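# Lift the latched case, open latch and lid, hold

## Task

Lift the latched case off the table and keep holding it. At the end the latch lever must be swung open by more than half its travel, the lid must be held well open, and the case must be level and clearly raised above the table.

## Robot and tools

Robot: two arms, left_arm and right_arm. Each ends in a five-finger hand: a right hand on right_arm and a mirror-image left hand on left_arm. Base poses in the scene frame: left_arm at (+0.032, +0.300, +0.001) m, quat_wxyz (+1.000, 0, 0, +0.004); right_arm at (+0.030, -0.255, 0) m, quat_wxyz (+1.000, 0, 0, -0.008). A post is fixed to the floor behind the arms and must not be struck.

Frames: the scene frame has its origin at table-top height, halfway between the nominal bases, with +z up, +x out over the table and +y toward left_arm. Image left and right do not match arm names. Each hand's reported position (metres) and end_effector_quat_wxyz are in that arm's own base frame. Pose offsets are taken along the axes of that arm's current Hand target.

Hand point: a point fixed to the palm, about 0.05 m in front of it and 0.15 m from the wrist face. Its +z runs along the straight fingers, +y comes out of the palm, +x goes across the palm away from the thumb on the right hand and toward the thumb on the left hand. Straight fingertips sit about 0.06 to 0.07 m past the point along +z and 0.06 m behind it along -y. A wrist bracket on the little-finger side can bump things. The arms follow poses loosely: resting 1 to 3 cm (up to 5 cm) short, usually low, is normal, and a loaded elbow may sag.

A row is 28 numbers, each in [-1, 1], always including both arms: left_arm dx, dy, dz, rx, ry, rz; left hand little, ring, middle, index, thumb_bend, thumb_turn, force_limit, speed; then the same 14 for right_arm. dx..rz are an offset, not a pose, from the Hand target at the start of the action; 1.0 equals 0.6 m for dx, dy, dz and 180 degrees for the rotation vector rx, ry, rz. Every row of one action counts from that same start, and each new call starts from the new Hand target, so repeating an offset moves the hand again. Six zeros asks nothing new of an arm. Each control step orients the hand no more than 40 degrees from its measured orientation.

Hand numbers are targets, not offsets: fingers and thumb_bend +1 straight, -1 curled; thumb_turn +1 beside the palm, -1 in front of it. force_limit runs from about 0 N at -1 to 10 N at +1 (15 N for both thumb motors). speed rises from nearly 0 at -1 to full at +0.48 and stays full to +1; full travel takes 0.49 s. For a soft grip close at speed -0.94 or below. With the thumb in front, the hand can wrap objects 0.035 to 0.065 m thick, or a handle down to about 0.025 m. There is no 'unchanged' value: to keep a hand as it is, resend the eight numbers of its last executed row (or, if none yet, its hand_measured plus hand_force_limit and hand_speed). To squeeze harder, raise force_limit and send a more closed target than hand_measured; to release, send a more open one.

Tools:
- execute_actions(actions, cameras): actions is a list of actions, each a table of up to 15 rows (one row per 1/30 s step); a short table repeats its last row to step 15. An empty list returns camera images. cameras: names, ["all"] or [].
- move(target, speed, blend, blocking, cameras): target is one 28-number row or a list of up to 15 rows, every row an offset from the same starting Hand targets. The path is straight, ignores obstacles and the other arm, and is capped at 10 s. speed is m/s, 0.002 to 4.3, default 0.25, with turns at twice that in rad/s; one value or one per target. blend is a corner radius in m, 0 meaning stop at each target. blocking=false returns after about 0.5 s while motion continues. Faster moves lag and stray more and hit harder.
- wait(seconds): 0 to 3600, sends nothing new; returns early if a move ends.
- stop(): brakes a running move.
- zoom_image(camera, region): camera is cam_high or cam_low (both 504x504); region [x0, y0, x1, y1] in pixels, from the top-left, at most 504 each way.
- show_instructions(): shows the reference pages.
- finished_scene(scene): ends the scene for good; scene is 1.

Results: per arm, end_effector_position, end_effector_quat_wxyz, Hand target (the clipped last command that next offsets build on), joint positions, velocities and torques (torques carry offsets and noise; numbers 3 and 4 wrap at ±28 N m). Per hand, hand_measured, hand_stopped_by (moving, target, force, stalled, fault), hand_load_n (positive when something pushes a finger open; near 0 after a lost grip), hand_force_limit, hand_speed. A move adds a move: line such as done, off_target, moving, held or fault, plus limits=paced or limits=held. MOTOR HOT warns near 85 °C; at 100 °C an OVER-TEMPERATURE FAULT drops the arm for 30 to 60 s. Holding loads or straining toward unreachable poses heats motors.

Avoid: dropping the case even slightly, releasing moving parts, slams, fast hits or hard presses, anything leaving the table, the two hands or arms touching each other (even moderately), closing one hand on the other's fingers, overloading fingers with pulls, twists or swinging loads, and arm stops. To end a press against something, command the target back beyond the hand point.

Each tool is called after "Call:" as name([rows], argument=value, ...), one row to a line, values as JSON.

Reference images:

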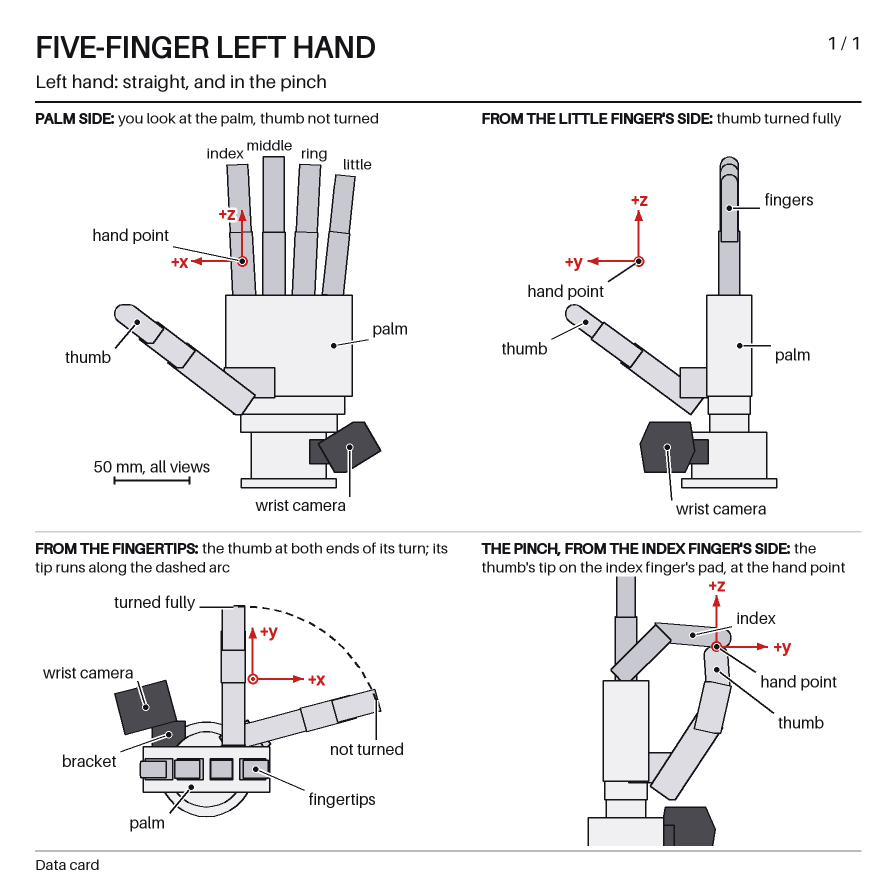

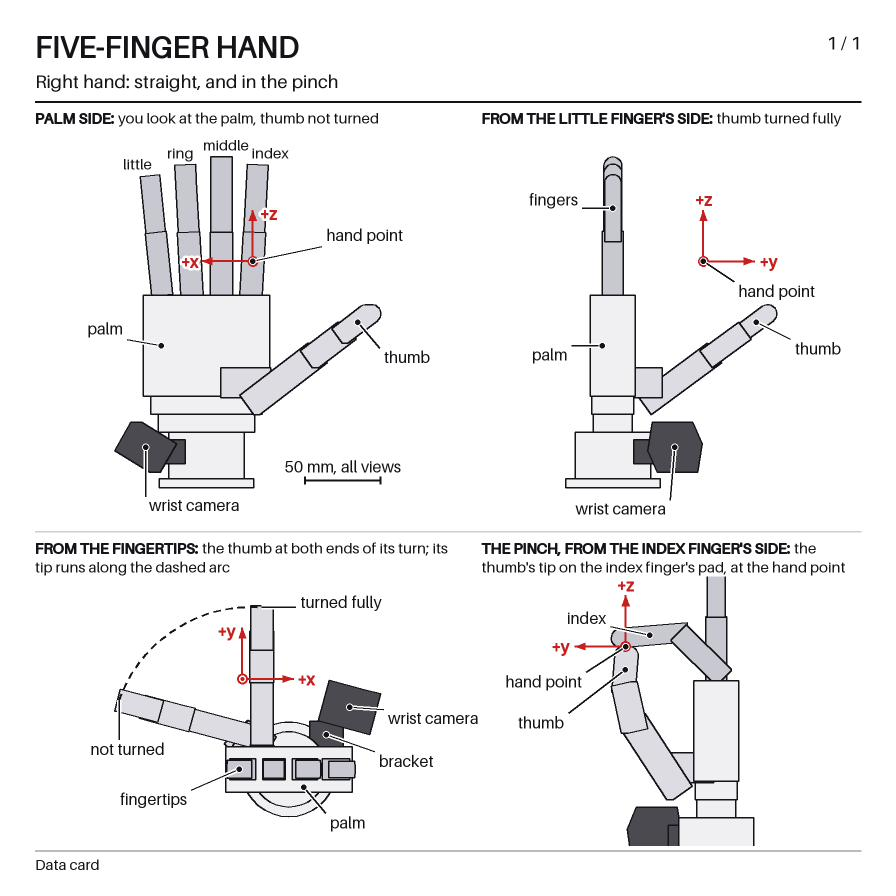

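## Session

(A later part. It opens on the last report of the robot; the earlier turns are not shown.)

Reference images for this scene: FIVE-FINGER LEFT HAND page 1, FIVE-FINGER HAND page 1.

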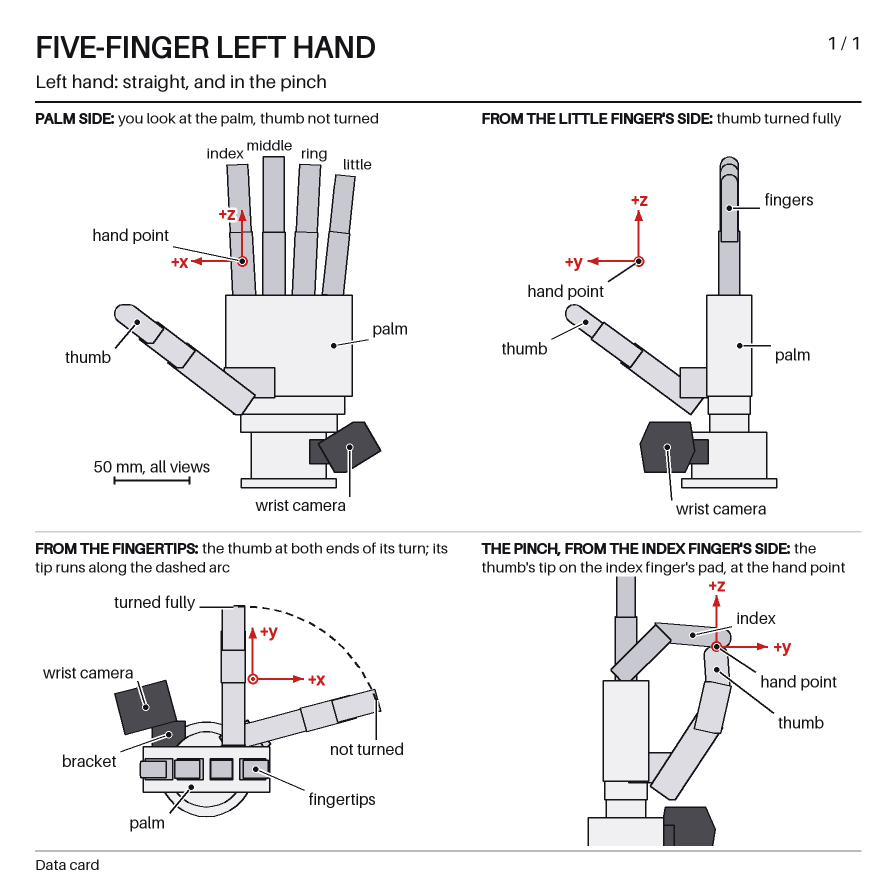

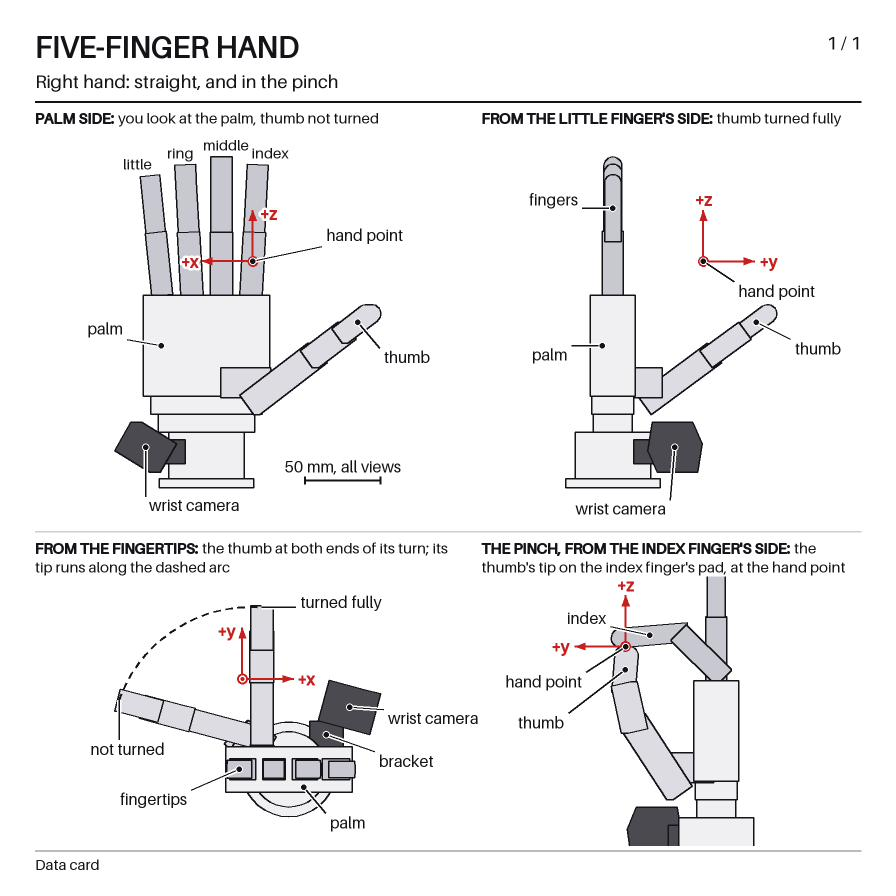

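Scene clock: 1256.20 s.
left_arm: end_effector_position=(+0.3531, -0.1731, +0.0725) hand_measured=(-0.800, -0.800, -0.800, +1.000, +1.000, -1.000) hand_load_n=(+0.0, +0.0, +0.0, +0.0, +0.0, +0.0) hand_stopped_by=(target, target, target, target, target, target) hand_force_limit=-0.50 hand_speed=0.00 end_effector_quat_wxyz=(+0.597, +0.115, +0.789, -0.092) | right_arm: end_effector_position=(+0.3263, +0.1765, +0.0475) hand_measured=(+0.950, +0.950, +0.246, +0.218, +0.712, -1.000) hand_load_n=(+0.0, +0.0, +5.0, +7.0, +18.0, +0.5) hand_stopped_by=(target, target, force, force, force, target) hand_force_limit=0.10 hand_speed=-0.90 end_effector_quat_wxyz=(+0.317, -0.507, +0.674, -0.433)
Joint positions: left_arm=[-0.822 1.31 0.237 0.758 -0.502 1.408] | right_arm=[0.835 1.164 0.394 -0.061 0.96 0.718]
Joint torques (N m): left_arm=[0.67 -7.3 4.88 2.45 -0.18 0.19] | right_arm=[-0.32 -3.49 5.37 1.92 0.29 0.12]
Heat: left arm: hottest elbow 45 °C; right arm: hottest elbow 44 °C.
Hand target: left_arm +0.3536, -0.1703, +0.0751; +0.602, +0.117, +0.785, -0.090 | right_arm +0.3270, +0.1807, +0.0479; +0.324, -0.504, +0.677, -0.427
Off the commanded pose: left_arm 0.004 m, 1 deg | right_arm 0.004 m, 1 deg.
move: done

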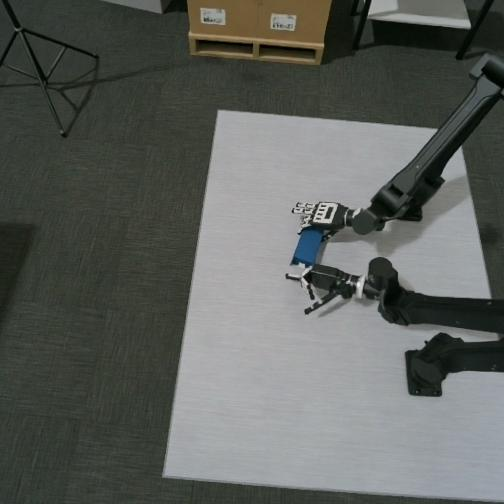

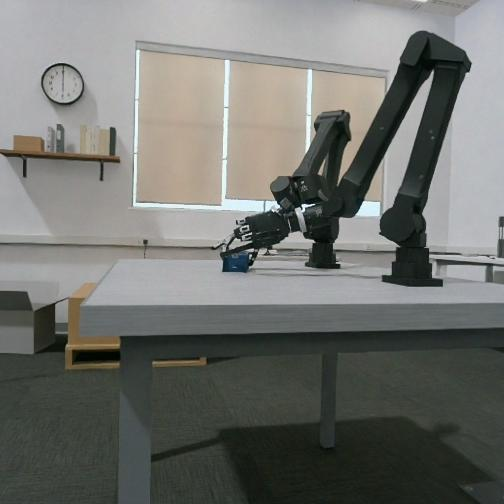

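Call:
move([
  [0.0153,0,0.0041,0,0,0,-0.8,-0.8,-0.8,1,1,-1,-0.5,0,0,0,0,0,0,0,0.95,0.95,-0.3,-0.3,-0.3,-1,0.1,-0.9],
  [0.0152,-0.0567,0.0042,0,0,0,-0.8,-0.8,-0.8,1,1,-1,-0.5,0,0,0,0,0,0,0,0.95,0.95,-0.3,-0.3,-0.3,-1,0.1,-0.9],
], speed=0.08, cameras=["cam_low","cam_high"])

Call:
zoom_image(camera="cam_low", region=[210, 235, 250, 275])

Call:
zoom_image(camera="cam_high", region=[275, 220, 345, 290])

Scene clock: 1262.53 s.
left_arm: end_effector_position=(+0.3363, -0.1909, +0.0599) hand_measured=(-0.800, -0.800, -0.800, +1.000, +1.000, -1.000) hand_load_n=(+0.0, +0.0, +0.0, +0.0, +0.0, +0.5) hand_stopped_by=(target, target, target, target, target, target) hand_force_limit=-0.50 hand_speed=0.00 end_effector_quat_wxyz=(+0.597, +0.127, +0.788, -0.080) | right_arm: end_effector_position=(+0.3263, +0.1765, +0.0475) hand_measured=(+0.950, +0.950, +0.246, +0.218, +0.712, -1.000) hand_load_n=(+0.0, +0.0, +5.0, +7.0, +18.0, +0.5) hand_stopped_by=(target, target, force, force, force, target) hand_force_limit=0.10 hand_speed=-0.90 end_effector_quat_wxyz=(+0.317, -0.507, +0.674, -0.433)
Joint positions: left_arm=[-0.928 1.395 0.24 0.816 -0.607 1.398] | right_arm=[0.835 1.164 0.394 -0.061 0.96 0.718]
Joint torques (N m): left_arm=[-0.03 -6.77 7.27 1.44 -0.41 -0.11] | right_arm=[-0.32 -3.43 5.38 1.91 0.29 0.12]
Heat: left arm: hottest elbow 45 °C; right arm: hottest elbow 43 °C.
Hand target: left_arm +0.3437, -0.2028, +0.0656; +0.602, +0.118, +0.785, -0.090 | right_arm +0.3270, +0.1807, +0.0479; +0.324, -0.504, +0.677, -0.427
Off the commanded pose: left_arm 0.015 m, 2 deg | right_arm 0.004 m, 1 deg.
move: off_target (left_arm)

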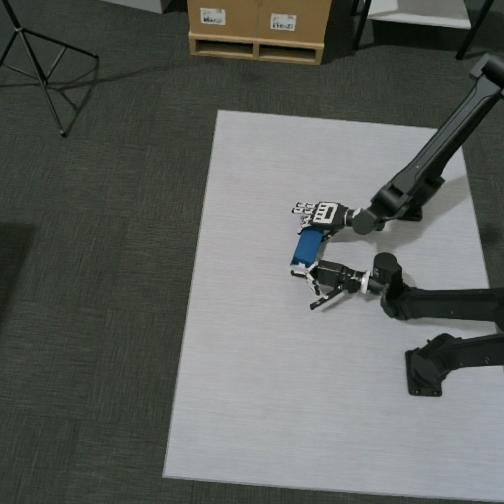

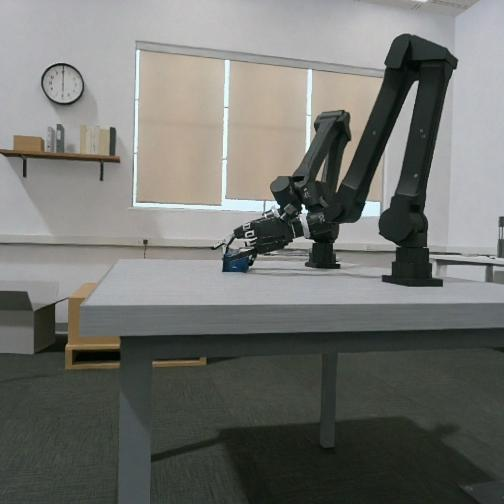

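Scaled by 12.600.

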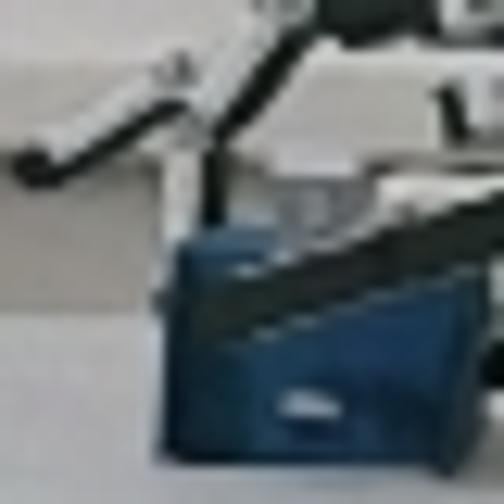

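Scaled by 7.200.

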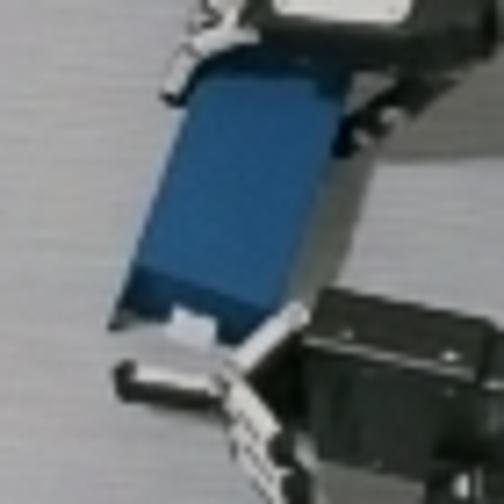

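Call:
move(target=[0.0,-0.0233,0.0,0,0,0,-0.8,-0.8,-0.8,1,1,-1,-0.5,0,0,0,0,0,0,0,0.95,0.95,-0.3,-0.3,-0.3,-1,0.1,-0.9], speed=0.08, cameras=["cam_low","cam_high"])

Call:
zoom_image(camera="cam_low", region=[210, 235, 250, 275])

Call:
zoom_image(camera="cam_high", region=[275, 220, 345, 290])

Scene clock: 1265.83 s.
left_arm: end_effector_position=(+0.3331, -0.2047, +0.0607) hand_measured=(-0.800, -0.800, -0.800, +1.000, +1.000, -1.000) hand_load_n=(+0.0, +0.5, +0.0, +0.0, +0.0, +0.0) hand_stopped_by=(target, target, target, target, target, target) hand_force_limit=-0.50 hand_speed=0.00 end_effector_quat_wxyz=(+0.598, +0.126, +0.787, -0.081) | right_arm: end_effector_position=(+0.3263, +0.1765, +0.0475) hand_measured=(+0.950, +0.950, +0.246, +0.218, +0.712, -1.000) hand_load_n=(+0.0, +0.0, +4.5, +7.0, +18.0, +0.5) hand_stopped_by=(target, target, force, force, force, target) hand_force_limit=0.10 hand_speed=-0.90 end_effector_quat_wxyz=(+0.317, -0.507, +0.674, -0.433)
Joint positions: left_arm=[-0.97 1.413 0.265 0.802 -0.647 1.381] | right_arm=[0.835 1.164 0.394 -0.061 0.96 0.718]
Joint torques (N m): left_arm=[-0.03 -7.06 7.3 1.39 -0.42 -0.12] | right_arm=[-0.32 -3.49 5.37 1.91 0.29 0.12]
Heat: left arm: hottest elbow 45 °C; right arm: hottest elbow 43 °C.
Hand target: left_arm +0.3396, -0.2163, +0.0657; +0.602, +0.117, +0.785, -0.090 | right_arm +0.3270, +0.1807, +0.0479; +0.324, -0.504, +0.677, -0.427
Off the commanded pose: left_arm 0.014 m, 1 deg | right_arm 0.004 m, 1 deg.
move: off_target (left_arm)

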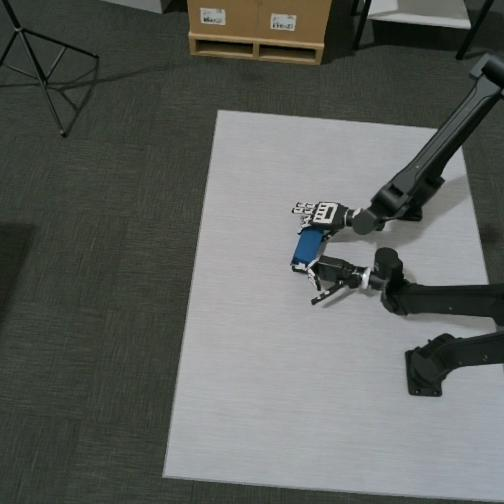

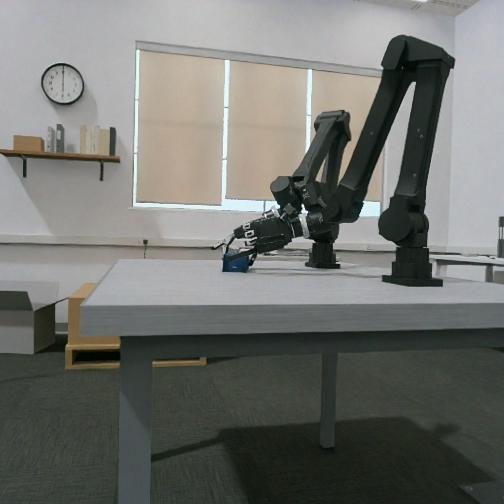

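Scaled by 12.600.

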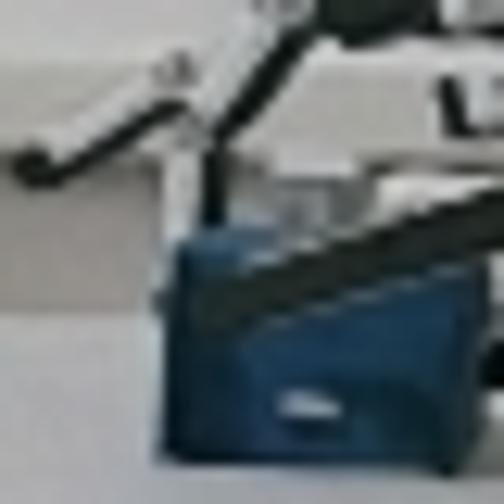

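Scaled by 7.200.

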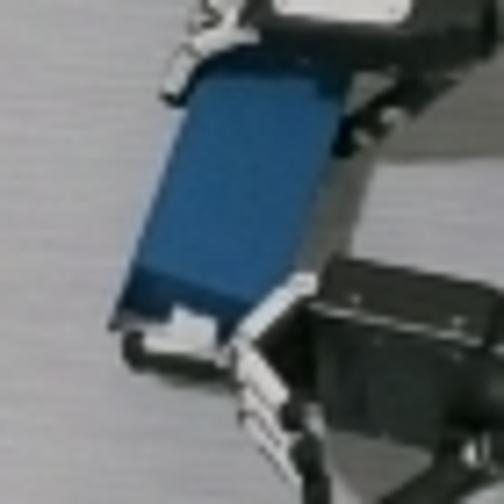

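Call:
move(target=[-0.0483,0.0,-0.0129,0,0,0,-0.8,-0.8,-0.8,1,1,-1,-0.5,0,0,0,0,0,0,0,0.95,0.95,-0.3,-0.3,-0.3,-1,0.1,-0.9], speed=0.06, cameras=["cam_low","cam_high"])

Call:
zoom_image(camera="cam_low", region=[210, 235, 250, 275])

Call:
zoom_image(camera="cam_high", region=[275, 220, 345, 290])

Scene clock: 1268.60 s.
left_arm: end_effector_position=(+0.3293, -0.1992, +0.0767) hand_measured=(-0.800, -0.800, -0.800, +1.000, +1.000, -1.000) hand_load_n=(+0.0, +0.5, +0.0, +0.0, -0.5, +0.5) hand_stopped_by=(target, target, target, target, target, target) hand_force_limit=-0.50 hand_speed=0.00 end_effector_quat_wxyz=(+0.588, +0.134, +0.794, -0.070) | right_arm: end_effector_position=(+0.3264, +0.1771, +0.0476) hand_measured=(+0.950, +0.950, +0.246, +0.218, +0.712, -1.000) hand_load_n=(+0.0, +0.0, +5.0, +7.0, +18.0, +1.0) hand_stopped_by=(target, target, force, force, force, target) hand_force_limit=0.10 hand_speed=-0.90 end_effector_quat_wxyz=(+0.318, -0.507, +0.675, -0.432)
Joint positions: left_arm=[-0.97 1.287 0.274 0.629 -0.647 1.381] | right_arm=[0.835 1.164 0.394 -0.059 0.958 0.719]
Joint torques (N m): left_arm=[-0.03 -8.23 9.2 1.5 -0.44 -0.11] | right_arm=[-0.32 -3.49 5.37 1.84 0.35 0.11]
Heat: left arm: hottest elbow 45 °C; right arm: hottest elbow 43 °C.
Hand target: left_arm +0.3396, -0.2163, +0.0955; +0.602, +0.118, +0.785, -0.090 | right_arm +0.3270, +0.1807, +0.0479; +0.324, -0.504, +0.677, -0.427
Off the commanded pose: left_arm 0.028 m, 4 deg | right_arm 0.004 m, 1 deg.
move: off_target (left_arm)

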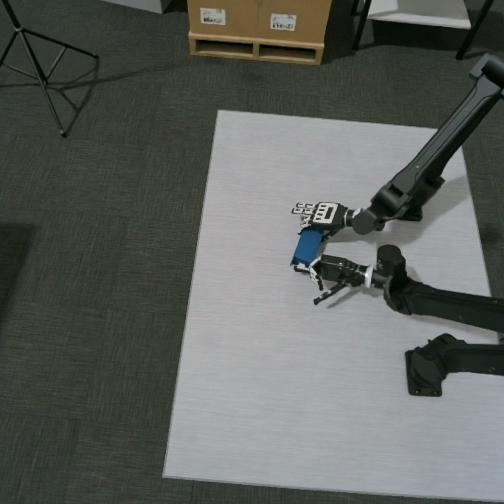

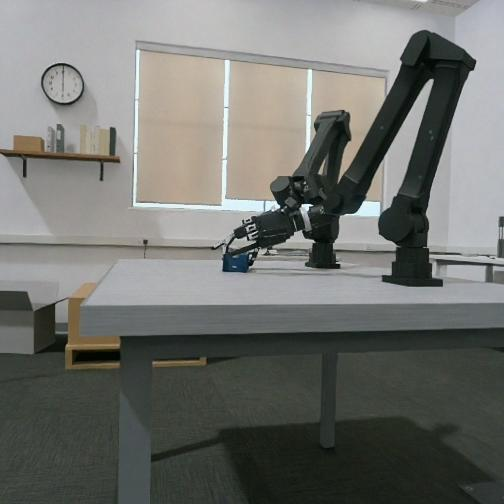

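Scaled by 12.600.

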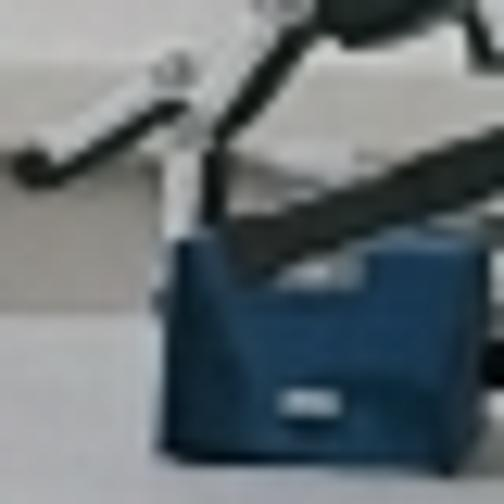

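Scaled by 7.200.

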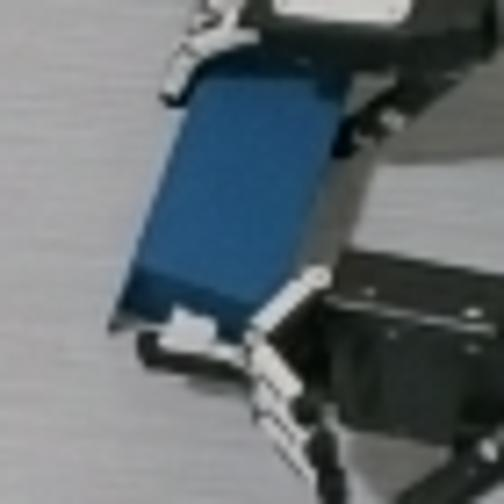

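Call:
move(target=[-0.0483,-0.0333,-0.0129,0,0,0,-0.8,-0.8,-0.8,1,1,-1,-0.5,0,0,0,0,0,0,0,0.95,0.95,-0.3,-0.3,-0.3,-1,0.1,-0.9], speed=0.06, cameras=["cam_low","cam_high"])

Call:
zoom_image(camera="cam_low", region=[210, 235, 250, 275])

Call:
zoom_image(camera="cam_high", region=[275, 220, 345, 290])

Scene clock: 1271.33 s.
left_arm: end_effector_position=(+0.3222, -0.2077, +0.0962) hand_measured=(-0.800, -0.800, -0.800, +1.000, +1.000, -1.000) hand_load_n=(+0.0, +0.0, +0.0, -1.0, +0.0, +0.5) hand_stopped_by=(target, target, target, target, target, target) hand_force_limit=-0.50 hand_speed=0.00 end_effector_quat_wxyz=(+0.582, +0.138, +0.799, -0.057) | right_arm: end_effector_position=(+0.3270, +0.1775, +0.0487) hand_measured=(+0.950, +0.950, +0.246, +0.218, +0.712, -1.000) hand_load_n=(+0.0, +0.0, +6.0, +6.0, +17.5, +4.5) hand_stopped_by=(target, target, force, force, force, target) hand_force_limit=0.10 hand_speed=-0.90 end_effector_quat_wxyz=(+0.321, -0.503, +0.677, -0.432)
Joint positions: left_arm=[-1.018 1.205 0.322 0.456 -0.703 1.359] | right_arm=[0.835 1.162 0.394 -0.057 0.96 0.726]
Joint torques (N m): left_arm=[-0.67 -8.23 11.48 1.69 -0.32 -0.13] | right_arm=[-0.32 -3.37 5.39 1.78 0.28 0.04]
Heat: left arm: hottest elbow 45 °C; right arm: hottest elbow 43 °C.
Hand target: left_arm +0.3338, -0.2353, +0.1256; +0.602, +0.117, +0.785, -0.090 | right_arm +0.3270, +0.1808, +0.0479; +0.324, -0.504, +0.677, -0.427
Off the commanded pose: left_arm 0.042 m, 5 deg | right_arm 0.003 m, 1 deg.
move: off_target (left_arm)

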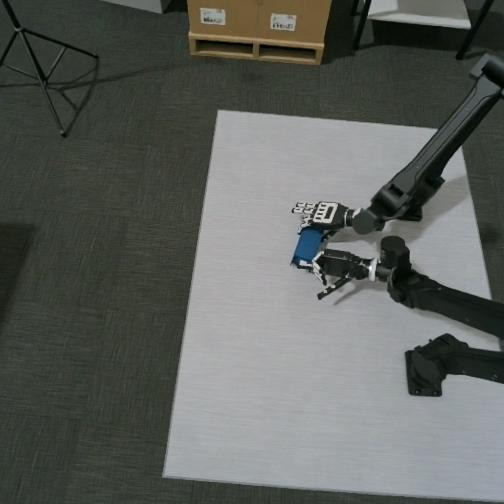

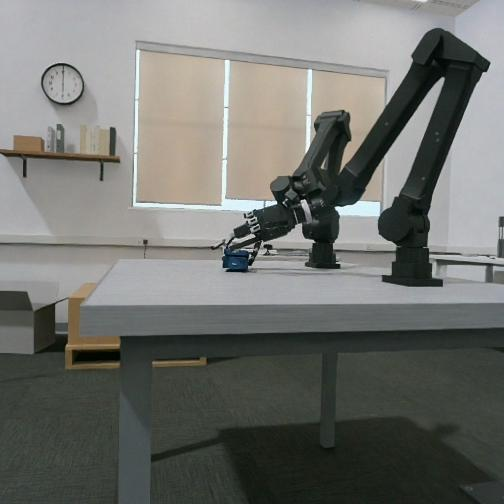

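Scaled by 12.600.

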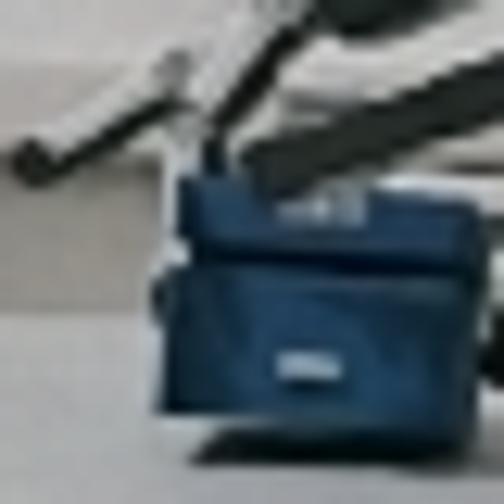

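Scaled by 7.200.

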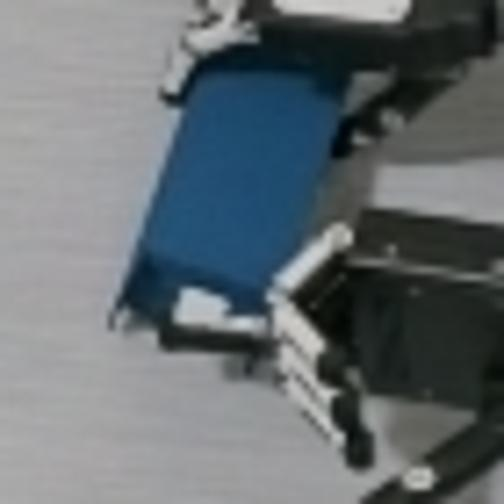

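Call:
move(target=[-0.0483,-0.01,-0.0129,0,0,0,-0.8,-0.8,-0.8,1,1,-1,-0.5,0,0,0,0,0,0,0,0.95,0.95,-0.3,-0.3,-0.3,-1,0.1,-0.9], speed=0.06, cameras=["cam_low","cam_high"])

Call:
zoom_image(camera="cam_low", region=[210, 230, 255, 275])

Call:
zoom_image(camera="cam_high", region=[275, 220, 345, 290])

Scene clock: 1273.43 s.
left_arm: end_effector_position=(+0.3200, -0.2105, +0.1106) hand_measured=(-0.800, -0.800, -0.800, +1.000, +1.000, -1.000) hand_load_n=(+0.0, +0.0, +0.0, +0.0, +0.0, +0.0) hand_stopped_by=(target, target, target, target, target, target) hand_force_limit=-0.50 hand_speed=0.00 end_effector_quat_wxyz=(+0.579, +0.142, +0.801, -0.054) | right_arm: end_effector_position=(+0.3275, +0.1774, +0.0493) hand_measured=(+0.950, +0.950, +0.246, +0.218, +0.712, -1.000) hand_load_n=(+0.0, +0.0, +6.5, +5.5, +17.5, +6.0) hand_stopped_by=(target, target, force, force, force, target) hand_force_limit=0.10 hand_speed=-0.90 end_effector_quat_wxyz=(+0.322, -0.501, +0.678, -0.432)
Joint positions: left_arm=[-1.029 1.148 0.347 0.36 -0.711 1.354] | right_arm=[0.835 1.162 0.394 -0.057 0.963 0.73]
Joint torques (N m): left_arm=[0.26 -6.48 7.31 1.74 -0.39 0.04] | right_arm=[-0.32 -3.31 5.41 1.74 0.2 0]
Heat: left arm: hottest elbow 45 °C; right arm: hottest elbow 43 °C.
Hand target: left_arm +0.3207, -0.2113, +0.1115; +0.580, +0.141, +0.800, -0.056 (not the last commanded pose) | right_arm +0.3270, +0.1807, +0.0479; +0.324, -0.504, +0.677, -0.427
Off the commanded pose: left_arm 0.056 m, 6 deg | right_arm 0.004 m, 1 deg.
move: held (left_arm; a check stopped the path); limits=held
pose unreachable (left arm): on one or more control steps of this call, first in action 0 (counted from 0), this arm could not follow its commanded pose, so it was not sent that pose on those steps. It may still have moved: this result reports where it is.
cause: moving toward the commanded pose would bring a part of the arm too close to another arm (a part of this arm just beyond joint 6 (wrist roll) and a part of the right arm just beyond its joint 4 (wrist pitch), along the way the arms are being sent, or toward where that arm still pushes).
pose unreachable (right arm): on one or more control steps of this call, first in action 0 (counted from 0), this arm could not follow its commanded pose, so it was not sent that pose on those steps. It may still have moved: this result reports where it is.
cause: moving toward the commanded pose would bring a part of the arm too close to another arm (a part of this arm just beyond joint 4 (wrist pitch) and a part of the left arm just beyond its joint 6 (wrist roll), along the way the arms are being sent, or toward where that arm still pushes).

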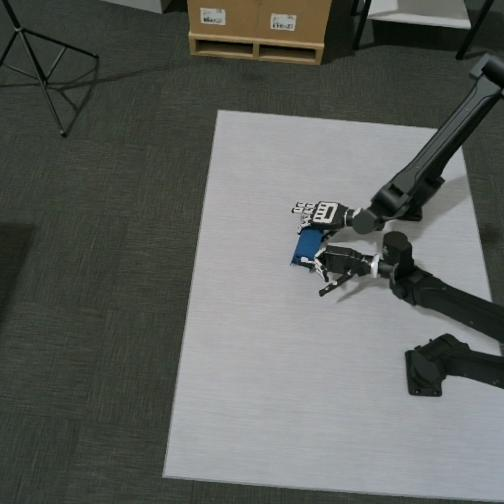

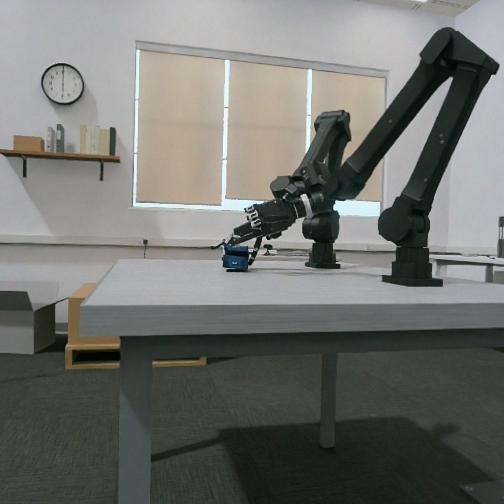

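Scaled by 11.200.

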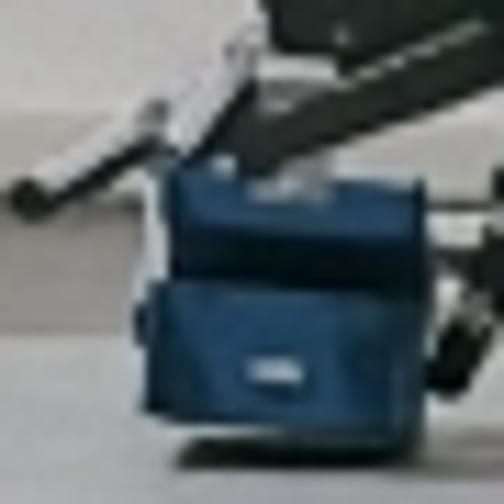

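Scaled by 7.200.

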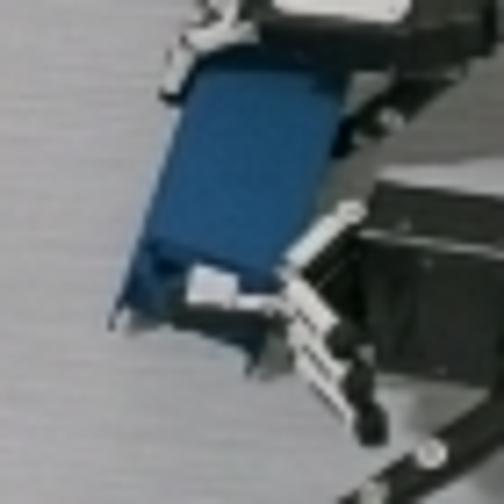

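Call:
execute_actions([
  [[0,0,0,0,0,0,-0.8,-0.8,-0.8,1,1,-1,-0.5,0,0,0,0,0,0,0,0.95,0.95,0.5,0.5,0.85,-1,-0.3,-0.9]],
])

Call:
wait(seconds=3, cameras=["cam_low","cam_high"])

Call:
zoom_image(camera="cam_low", region=[210, 230, 255, 275])

Scene clock: 1278.57 s.
left_arm: end_effector_position=(+0.3200, -0.2105, +0.1106) hand_measured=(-0.800, -0.800, -0.800, +1.000, +1.000, -1.000) hand_load_n=(+0.0, +0.0, +0.0, +0.0, +0.0, +0.0) hand_stopped_by=(target, target, target, target, target, target) hand_force_limit=-0.50 hand_speed=0.00 end_effector_quat_wxyz=(+0.579, +0.142, +0.801, -0.054) | right_arm: end_effector_position=(+0.3268, +0.1790, +0.0484) hand_measured=(+0.950, +0.950, +0.500, +0.500, +0.850, -1.000) hand_load_n=(+0.0, +0.0, +0.5, +0.0, +0.0, +0.0) hand_stopped_by=(target, target, target, target, target, target) hand_force_limit=-0.30 hand_speed=-0.90 end_effector_quat_wxyz=(+0.323, -0.503, +0.678, -0.428)
Joint positions: left_arm=[-1.029 1.148 0.347 0.36 -0.711 1.354] | right_arm=[0.835 1.162 0.394 -0.057 0.953 0.73]
Joint torques (N m): left_arm=[0.26 -6.48 7.31 1.74 -0.4 0.04] | right_arm=[-0.32 -3.31 5.39 1.76 0.52 0]
Heat: left arm: hottest elbow 45 °C; right arm: hottest elbow 43 °C.
Hand target: left_arm +0.3207, -0.2113, +0.1115; +0.580, +0.141, +0.800, -0.056 | right_arm +0.3270, +0.1807, +0.0479; +0.324, -0.504, +0.677, -0.427
Off the commanded pose: left_arm 0.001 m, 0 deg | right_arm 0.002 m, 0 deg.

Scene clock: 1281.57 s.
left_arm: end_effector_position=(+0.3200, -0.2105, +0.1106) hand_measured=(-0.800, -0.800, -0.800, +1.000, +1.000, -1.000) hand_load_n=(+0.0, +0.0, +0.0, +0.0, +0.0, +0.5) hand_stopped_by=(target, target, target, target, target, target) hand_force_limit=-0.50 hand_speed=0.00 end_effector_quat_wxyz=(+0.579, +0.142, +0.801, -0.054) | right_arm: end_effector_position=(+0.3268, +0.1790, +0.0484) hand_measured=(+0.950, +0.950, +0.500, +0.500, +0.850, -1.000) hand_load_n=(+0.0, +0.0, +0.0, +0.0, +0.0, +0.0) hand_stopped_by=(target, target, target, target, target, target) hand_force_limit=-0.30 hand_speed=-0.90 end_effector_quat_wxyz=(+0.323, -0.503, +0.678, -0.428)
Joint positions: left_arm=[-1.029 1.148 0.347 0.36 -0.711 1.354] | right_arm=[0.835 1.162 0.394 -0.057 0.953 0.73]
Joint torques (N m): left_arm=[0.26 -6.48 7.32 1.74 -0.39 0.04] | right_arm=[-0.32 -3.31 5.38 1.77 0.52 0]
Heat: left arm: hottest elbow 45 °C; right arm: hottest elbow 43 °C.
Hand target: left_arm +0.3207, -0.2113, +0.1115; +0.580, +0.141, +0.800, -0.056 | right_arm +0.3270, +0.1807, +0.0479; +0.324, -0.504, +0.677, -0.427
Off the commanded pose: left_arm 0.001 m, 0 deg | right_arm 0.002 m, 0 deg.
wait: 3.00 s; at rest by 0.17 s

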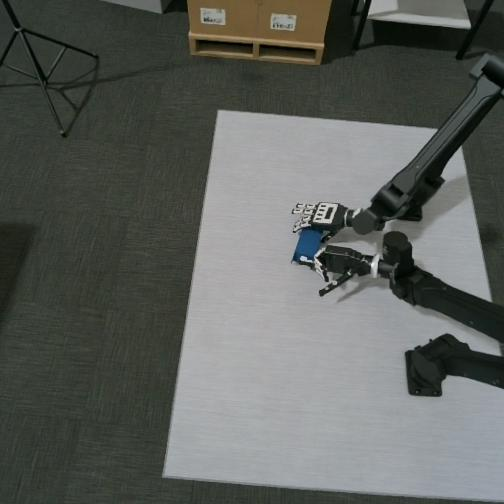

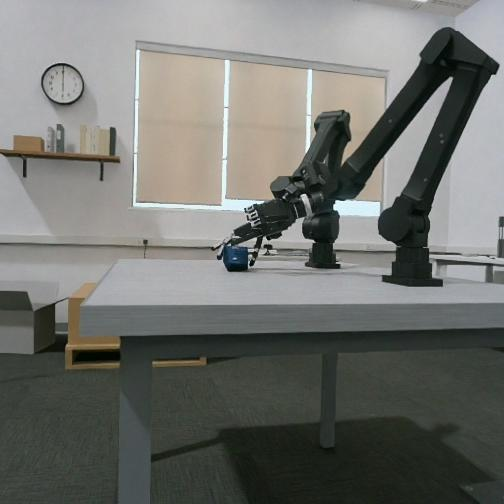

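Scaled by 11.200.

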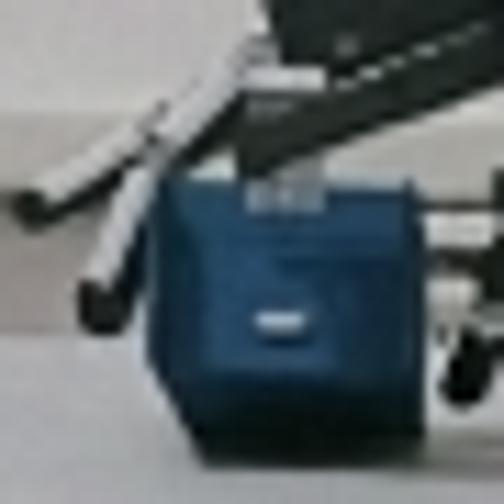

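Call:
execute_actions([
  [[0,0,0,0,0,0,-0.8,-0.8,-0.8,1,1,-1,-0.5,0,0,0,0,0,0,0,0.95,0.95,0.9,0.9,1,-1,-0.3,-0.7]],
])

Call:
move(target=[0.0647,0.0167,0.0313,0,0,0,-0.8,-0.8,-0.8,1,1,-1,-0.5,0,0,0,0,0,0,0,0.95,0.95,0.9,0.9,1,-1,-0.3,-0.7], speed=0.05, cameras=["cam_low","cam_high"])

Call:
zoom_image(camera="cam_low", region=[210, 230, 255, 275])

Scene clock: 1303.63 s.
left_arm: end_effector_position=(+0.3200, -0.2105, +0.1106) hand_measured=(-0.800, -0.800, -0.800, +1.000, +1.000, -1.000) hand_load_n=(+0.0, +0.0, +0.0, +0.0, +0.0, +0.0) hand_stopped_by=(target, target, target, target, target, target) hand_force_limit=-0.50 hand_speed=0.00 end_effector_quat_wxyz=(+0.579, +0.142, +0.801, -0.054) | right_arm: end_effector_position=(+0.3268, +0.1790, +0.0484) hand_measured=(+0.950, +0.950, +0.900, +0.900, +1.000, -1.000) hand_load_n=(+0.0, +0.0, +0.0, +0.0, -0.5, +0.0) hand_stopped_by=(target, target, target, target, target, target) hand_force_limit=-0.30 hand_speed=-0.70 end_effector_quat_wxyz=(+0.323, -0.503, +0.678, -0.428)
Joint positions: left_arm=[-1.029 1.148 0.347 0.36 -0.711 1.354] | right_arm=[0.835 1.162 0.394 -0.057 0.953 0.73]
Joint torques (N m): left_arm=[0.21 -6.48 7.31 1.74 -0.4 0.04] | right_arm=[-0.32 -3.25 5.38 1.76 0.53 -0.01]
Heat: left arm: hottest elbow 43 °C; right arm: hottest elbow 42 °C.
Hand target: left_arm +0.3207, -0.2113, +0.1115; +0.580, +0.141, +0.800, -0.056 | right_arm +0.3270, +0.1807, +0.0479; +0.324, -0.504, +0.677, -0.427
Off the commanded pose: left_arm 0.001 m, 0 deg | right_arm 0.002 m, 0 deg.

Scene clock: 1305.03 s.
left_arm: end_effector_position=(+0.3282, -0.2032, +0.0699) hand_measured=(-0.800, -0.800, -0.800, +1.000, +1.000, -1.000) hand_load_n=(+0.0, +0.0, +0.0, +0.0, +0.0, +0.5) hand_stopped_by=(target, target, target, target, target, target) hand_force_limit=-0.50 hand_speed=0.00 end_effector_quat_wxyz=(+0.578, +0.138, +0.802, -0.059) | right_arm: end_effector_position=(+0.3268, +0.1790, +0.0484) hand_measured=(+0.950, +0.950, +0.900, +0.900, +1.000, -1.000) hand_load_n=(+0.0, +0.0, +0.0, +0.0, +0.5, +0.0) hand_stopped_by=(target, target, target, target, target, target) hand_force_limit=-0.30 hand_speed=-0.70 end_effector_quat_wxyz=(+0.323, -0.503, +0.678, -0.428)
Joint positions: left_arm=[-0.984 1.313 0.295 0.592 -0.665 1.366] | right_arm=[0.835 1.162 0.394 -0.057 0.953 0.73]
Joint torques (N m): left_arm=[0.79 -6.89 5.3 2.32 -0.29 0.17] | right_arm=[-0.32 -3.31 5.39 1.76 0.53 0]
Heat: left arm: hottest elbow 43 °C; right arm: hottest elbow 42 °C.
Hand target: left_arm +0.3296, -0.2004, +0.0696; +0.580, +0.141, +0.800, -0.056 | right_arm +0.3270, +0.1807, +0.0479; +0.324, -0.504, +0.677, -0.427
Off the commanded pose: left_arm 0.003 m, 1 deg | right_arm 0.002 m, 0 deg.
move: done

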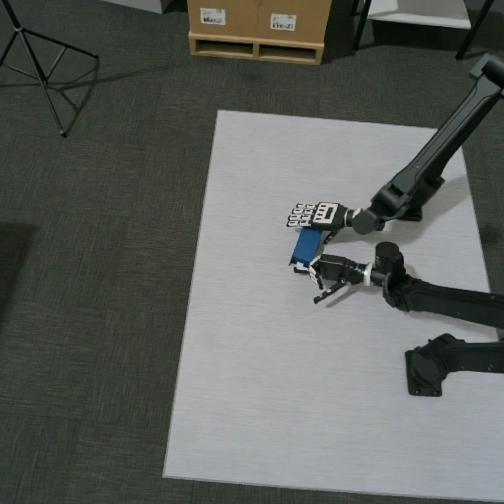

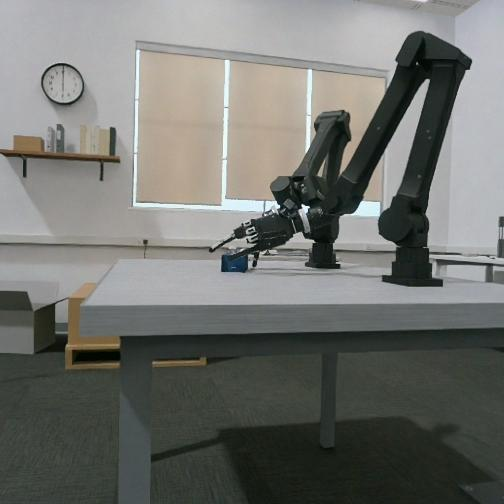

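Scaled by 11.200.

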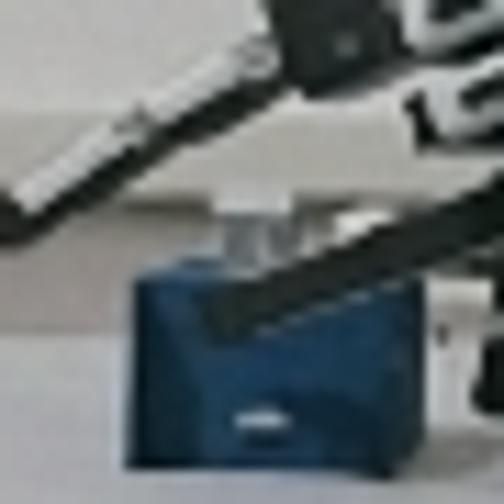

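Call:
move([
  [-0.02,0.1,0,0,0,0,-0.8,-0.8,-0.8,1,1,-1,-0.5,0,0,0,0,0,0,0,0.95,0.95,0.9,0.9,1,-1,-0.3,-0.7],
  [-0.2,0.2,-0.05,0,0,0,-0.8,-0.8,-0.8,1,1,-1,-0.5,0,0,0,0,0,0,0,0.95,0.95,0.9,0.9,1,-1,-0.3,-0.7],
], speed=0.15, cameras=["cam_low","cam_high"])

Call:
zoom_image(camera="cam_low", region=[210, 235, 255, 280])

Call:
zoom_image(camera="cam_high", region=[275, 210, 345, 280])

Scene clock: 1310.10 s.
left_arm: end_effector_position=(+0.3594, -0.0927, +0.1737) hand_measured=(-0.800, -0.800, -0.800, +1.000, +1.000, -1.000) hand_load_n=(+0.0, +0.0, +0.0, +0.0, +0.0, +0.0) hand_stopped_by=(target, target, target, target, target, target) hand_force_limit=-0.50 hand_speed=0.00 end_effector_quat_wxyz=(+0.564, +0.141, +0.812, -0.054) | right_arm: end_effector_position=(+0.3268, +0.1790, +0.0484) hand_measured=(+0.950, +0.950, +0.900, +0.900, +1.000, -1.000) hand_load_n=(+0.0, +0.0, +0.0, +0.0, -0.5, +0.0) hand_stopped_by=(target, target, target, target, target, target) hand_force_limit=-0.30 hand_speed=-0.70 end_effector_quat_wxyz=(+0.323, -0.503, +0.678, -0.428)
Joint positions: left_arm=[-0.543 0.717 0.354 -0.015 -0.257 1.546] | right_arm=[0.835 1.162 0.394 -0.057 0.953 0.73]
Joint torques (N m): left_arm=[0.56 -3.14 13.45 1.5 -0.11 0.17] | right_arm=[-0.32 -3.31 5.38 1.76 0.52 0]
Heat: left arm: hottest elbow 44 °C; right arm: hottest elbow 42 °C.
Hand target: left_arm +0.3714, -0.0976, +0.2014; +0.580, +0.141, +0.800, -0.056 | right_arm +0.3270, +0.1807, +0.0479; +0.324, -0.504, +0.677, -0.427
Off the commanded pose: left_arm 0.031 m, 2 deg | right_arm 0.002 m, 0 deg.
move: off_target (left_arm)

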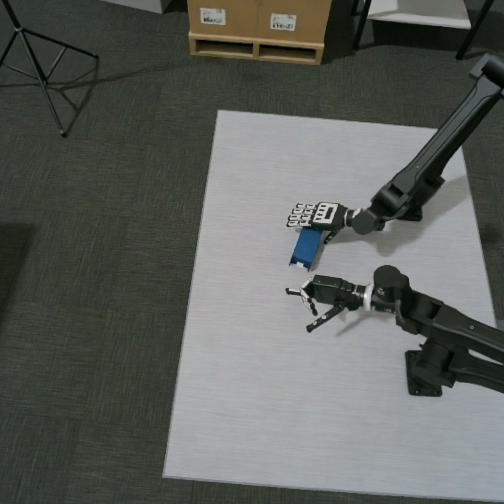

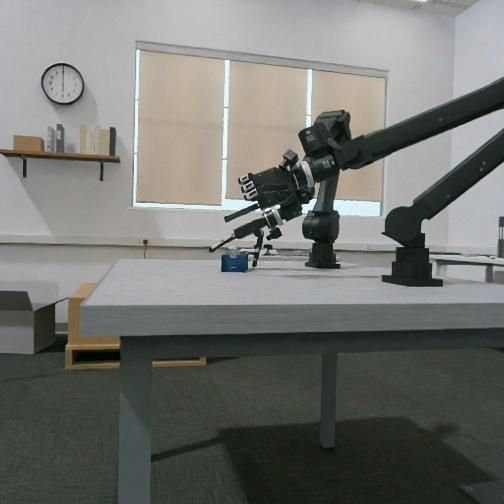

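Scaled by 11.200.

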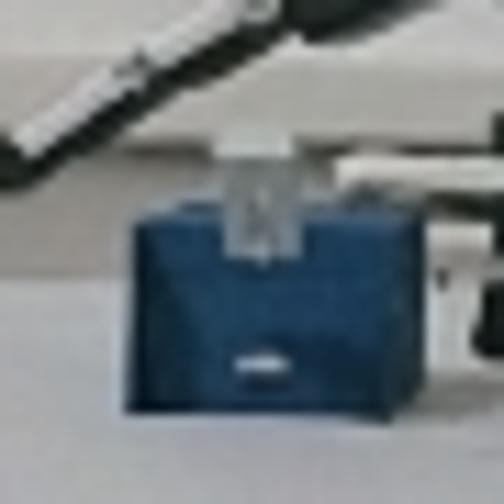

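Scaled by 7.200.

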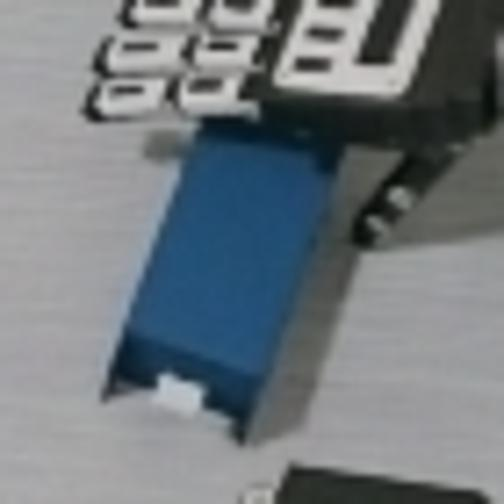

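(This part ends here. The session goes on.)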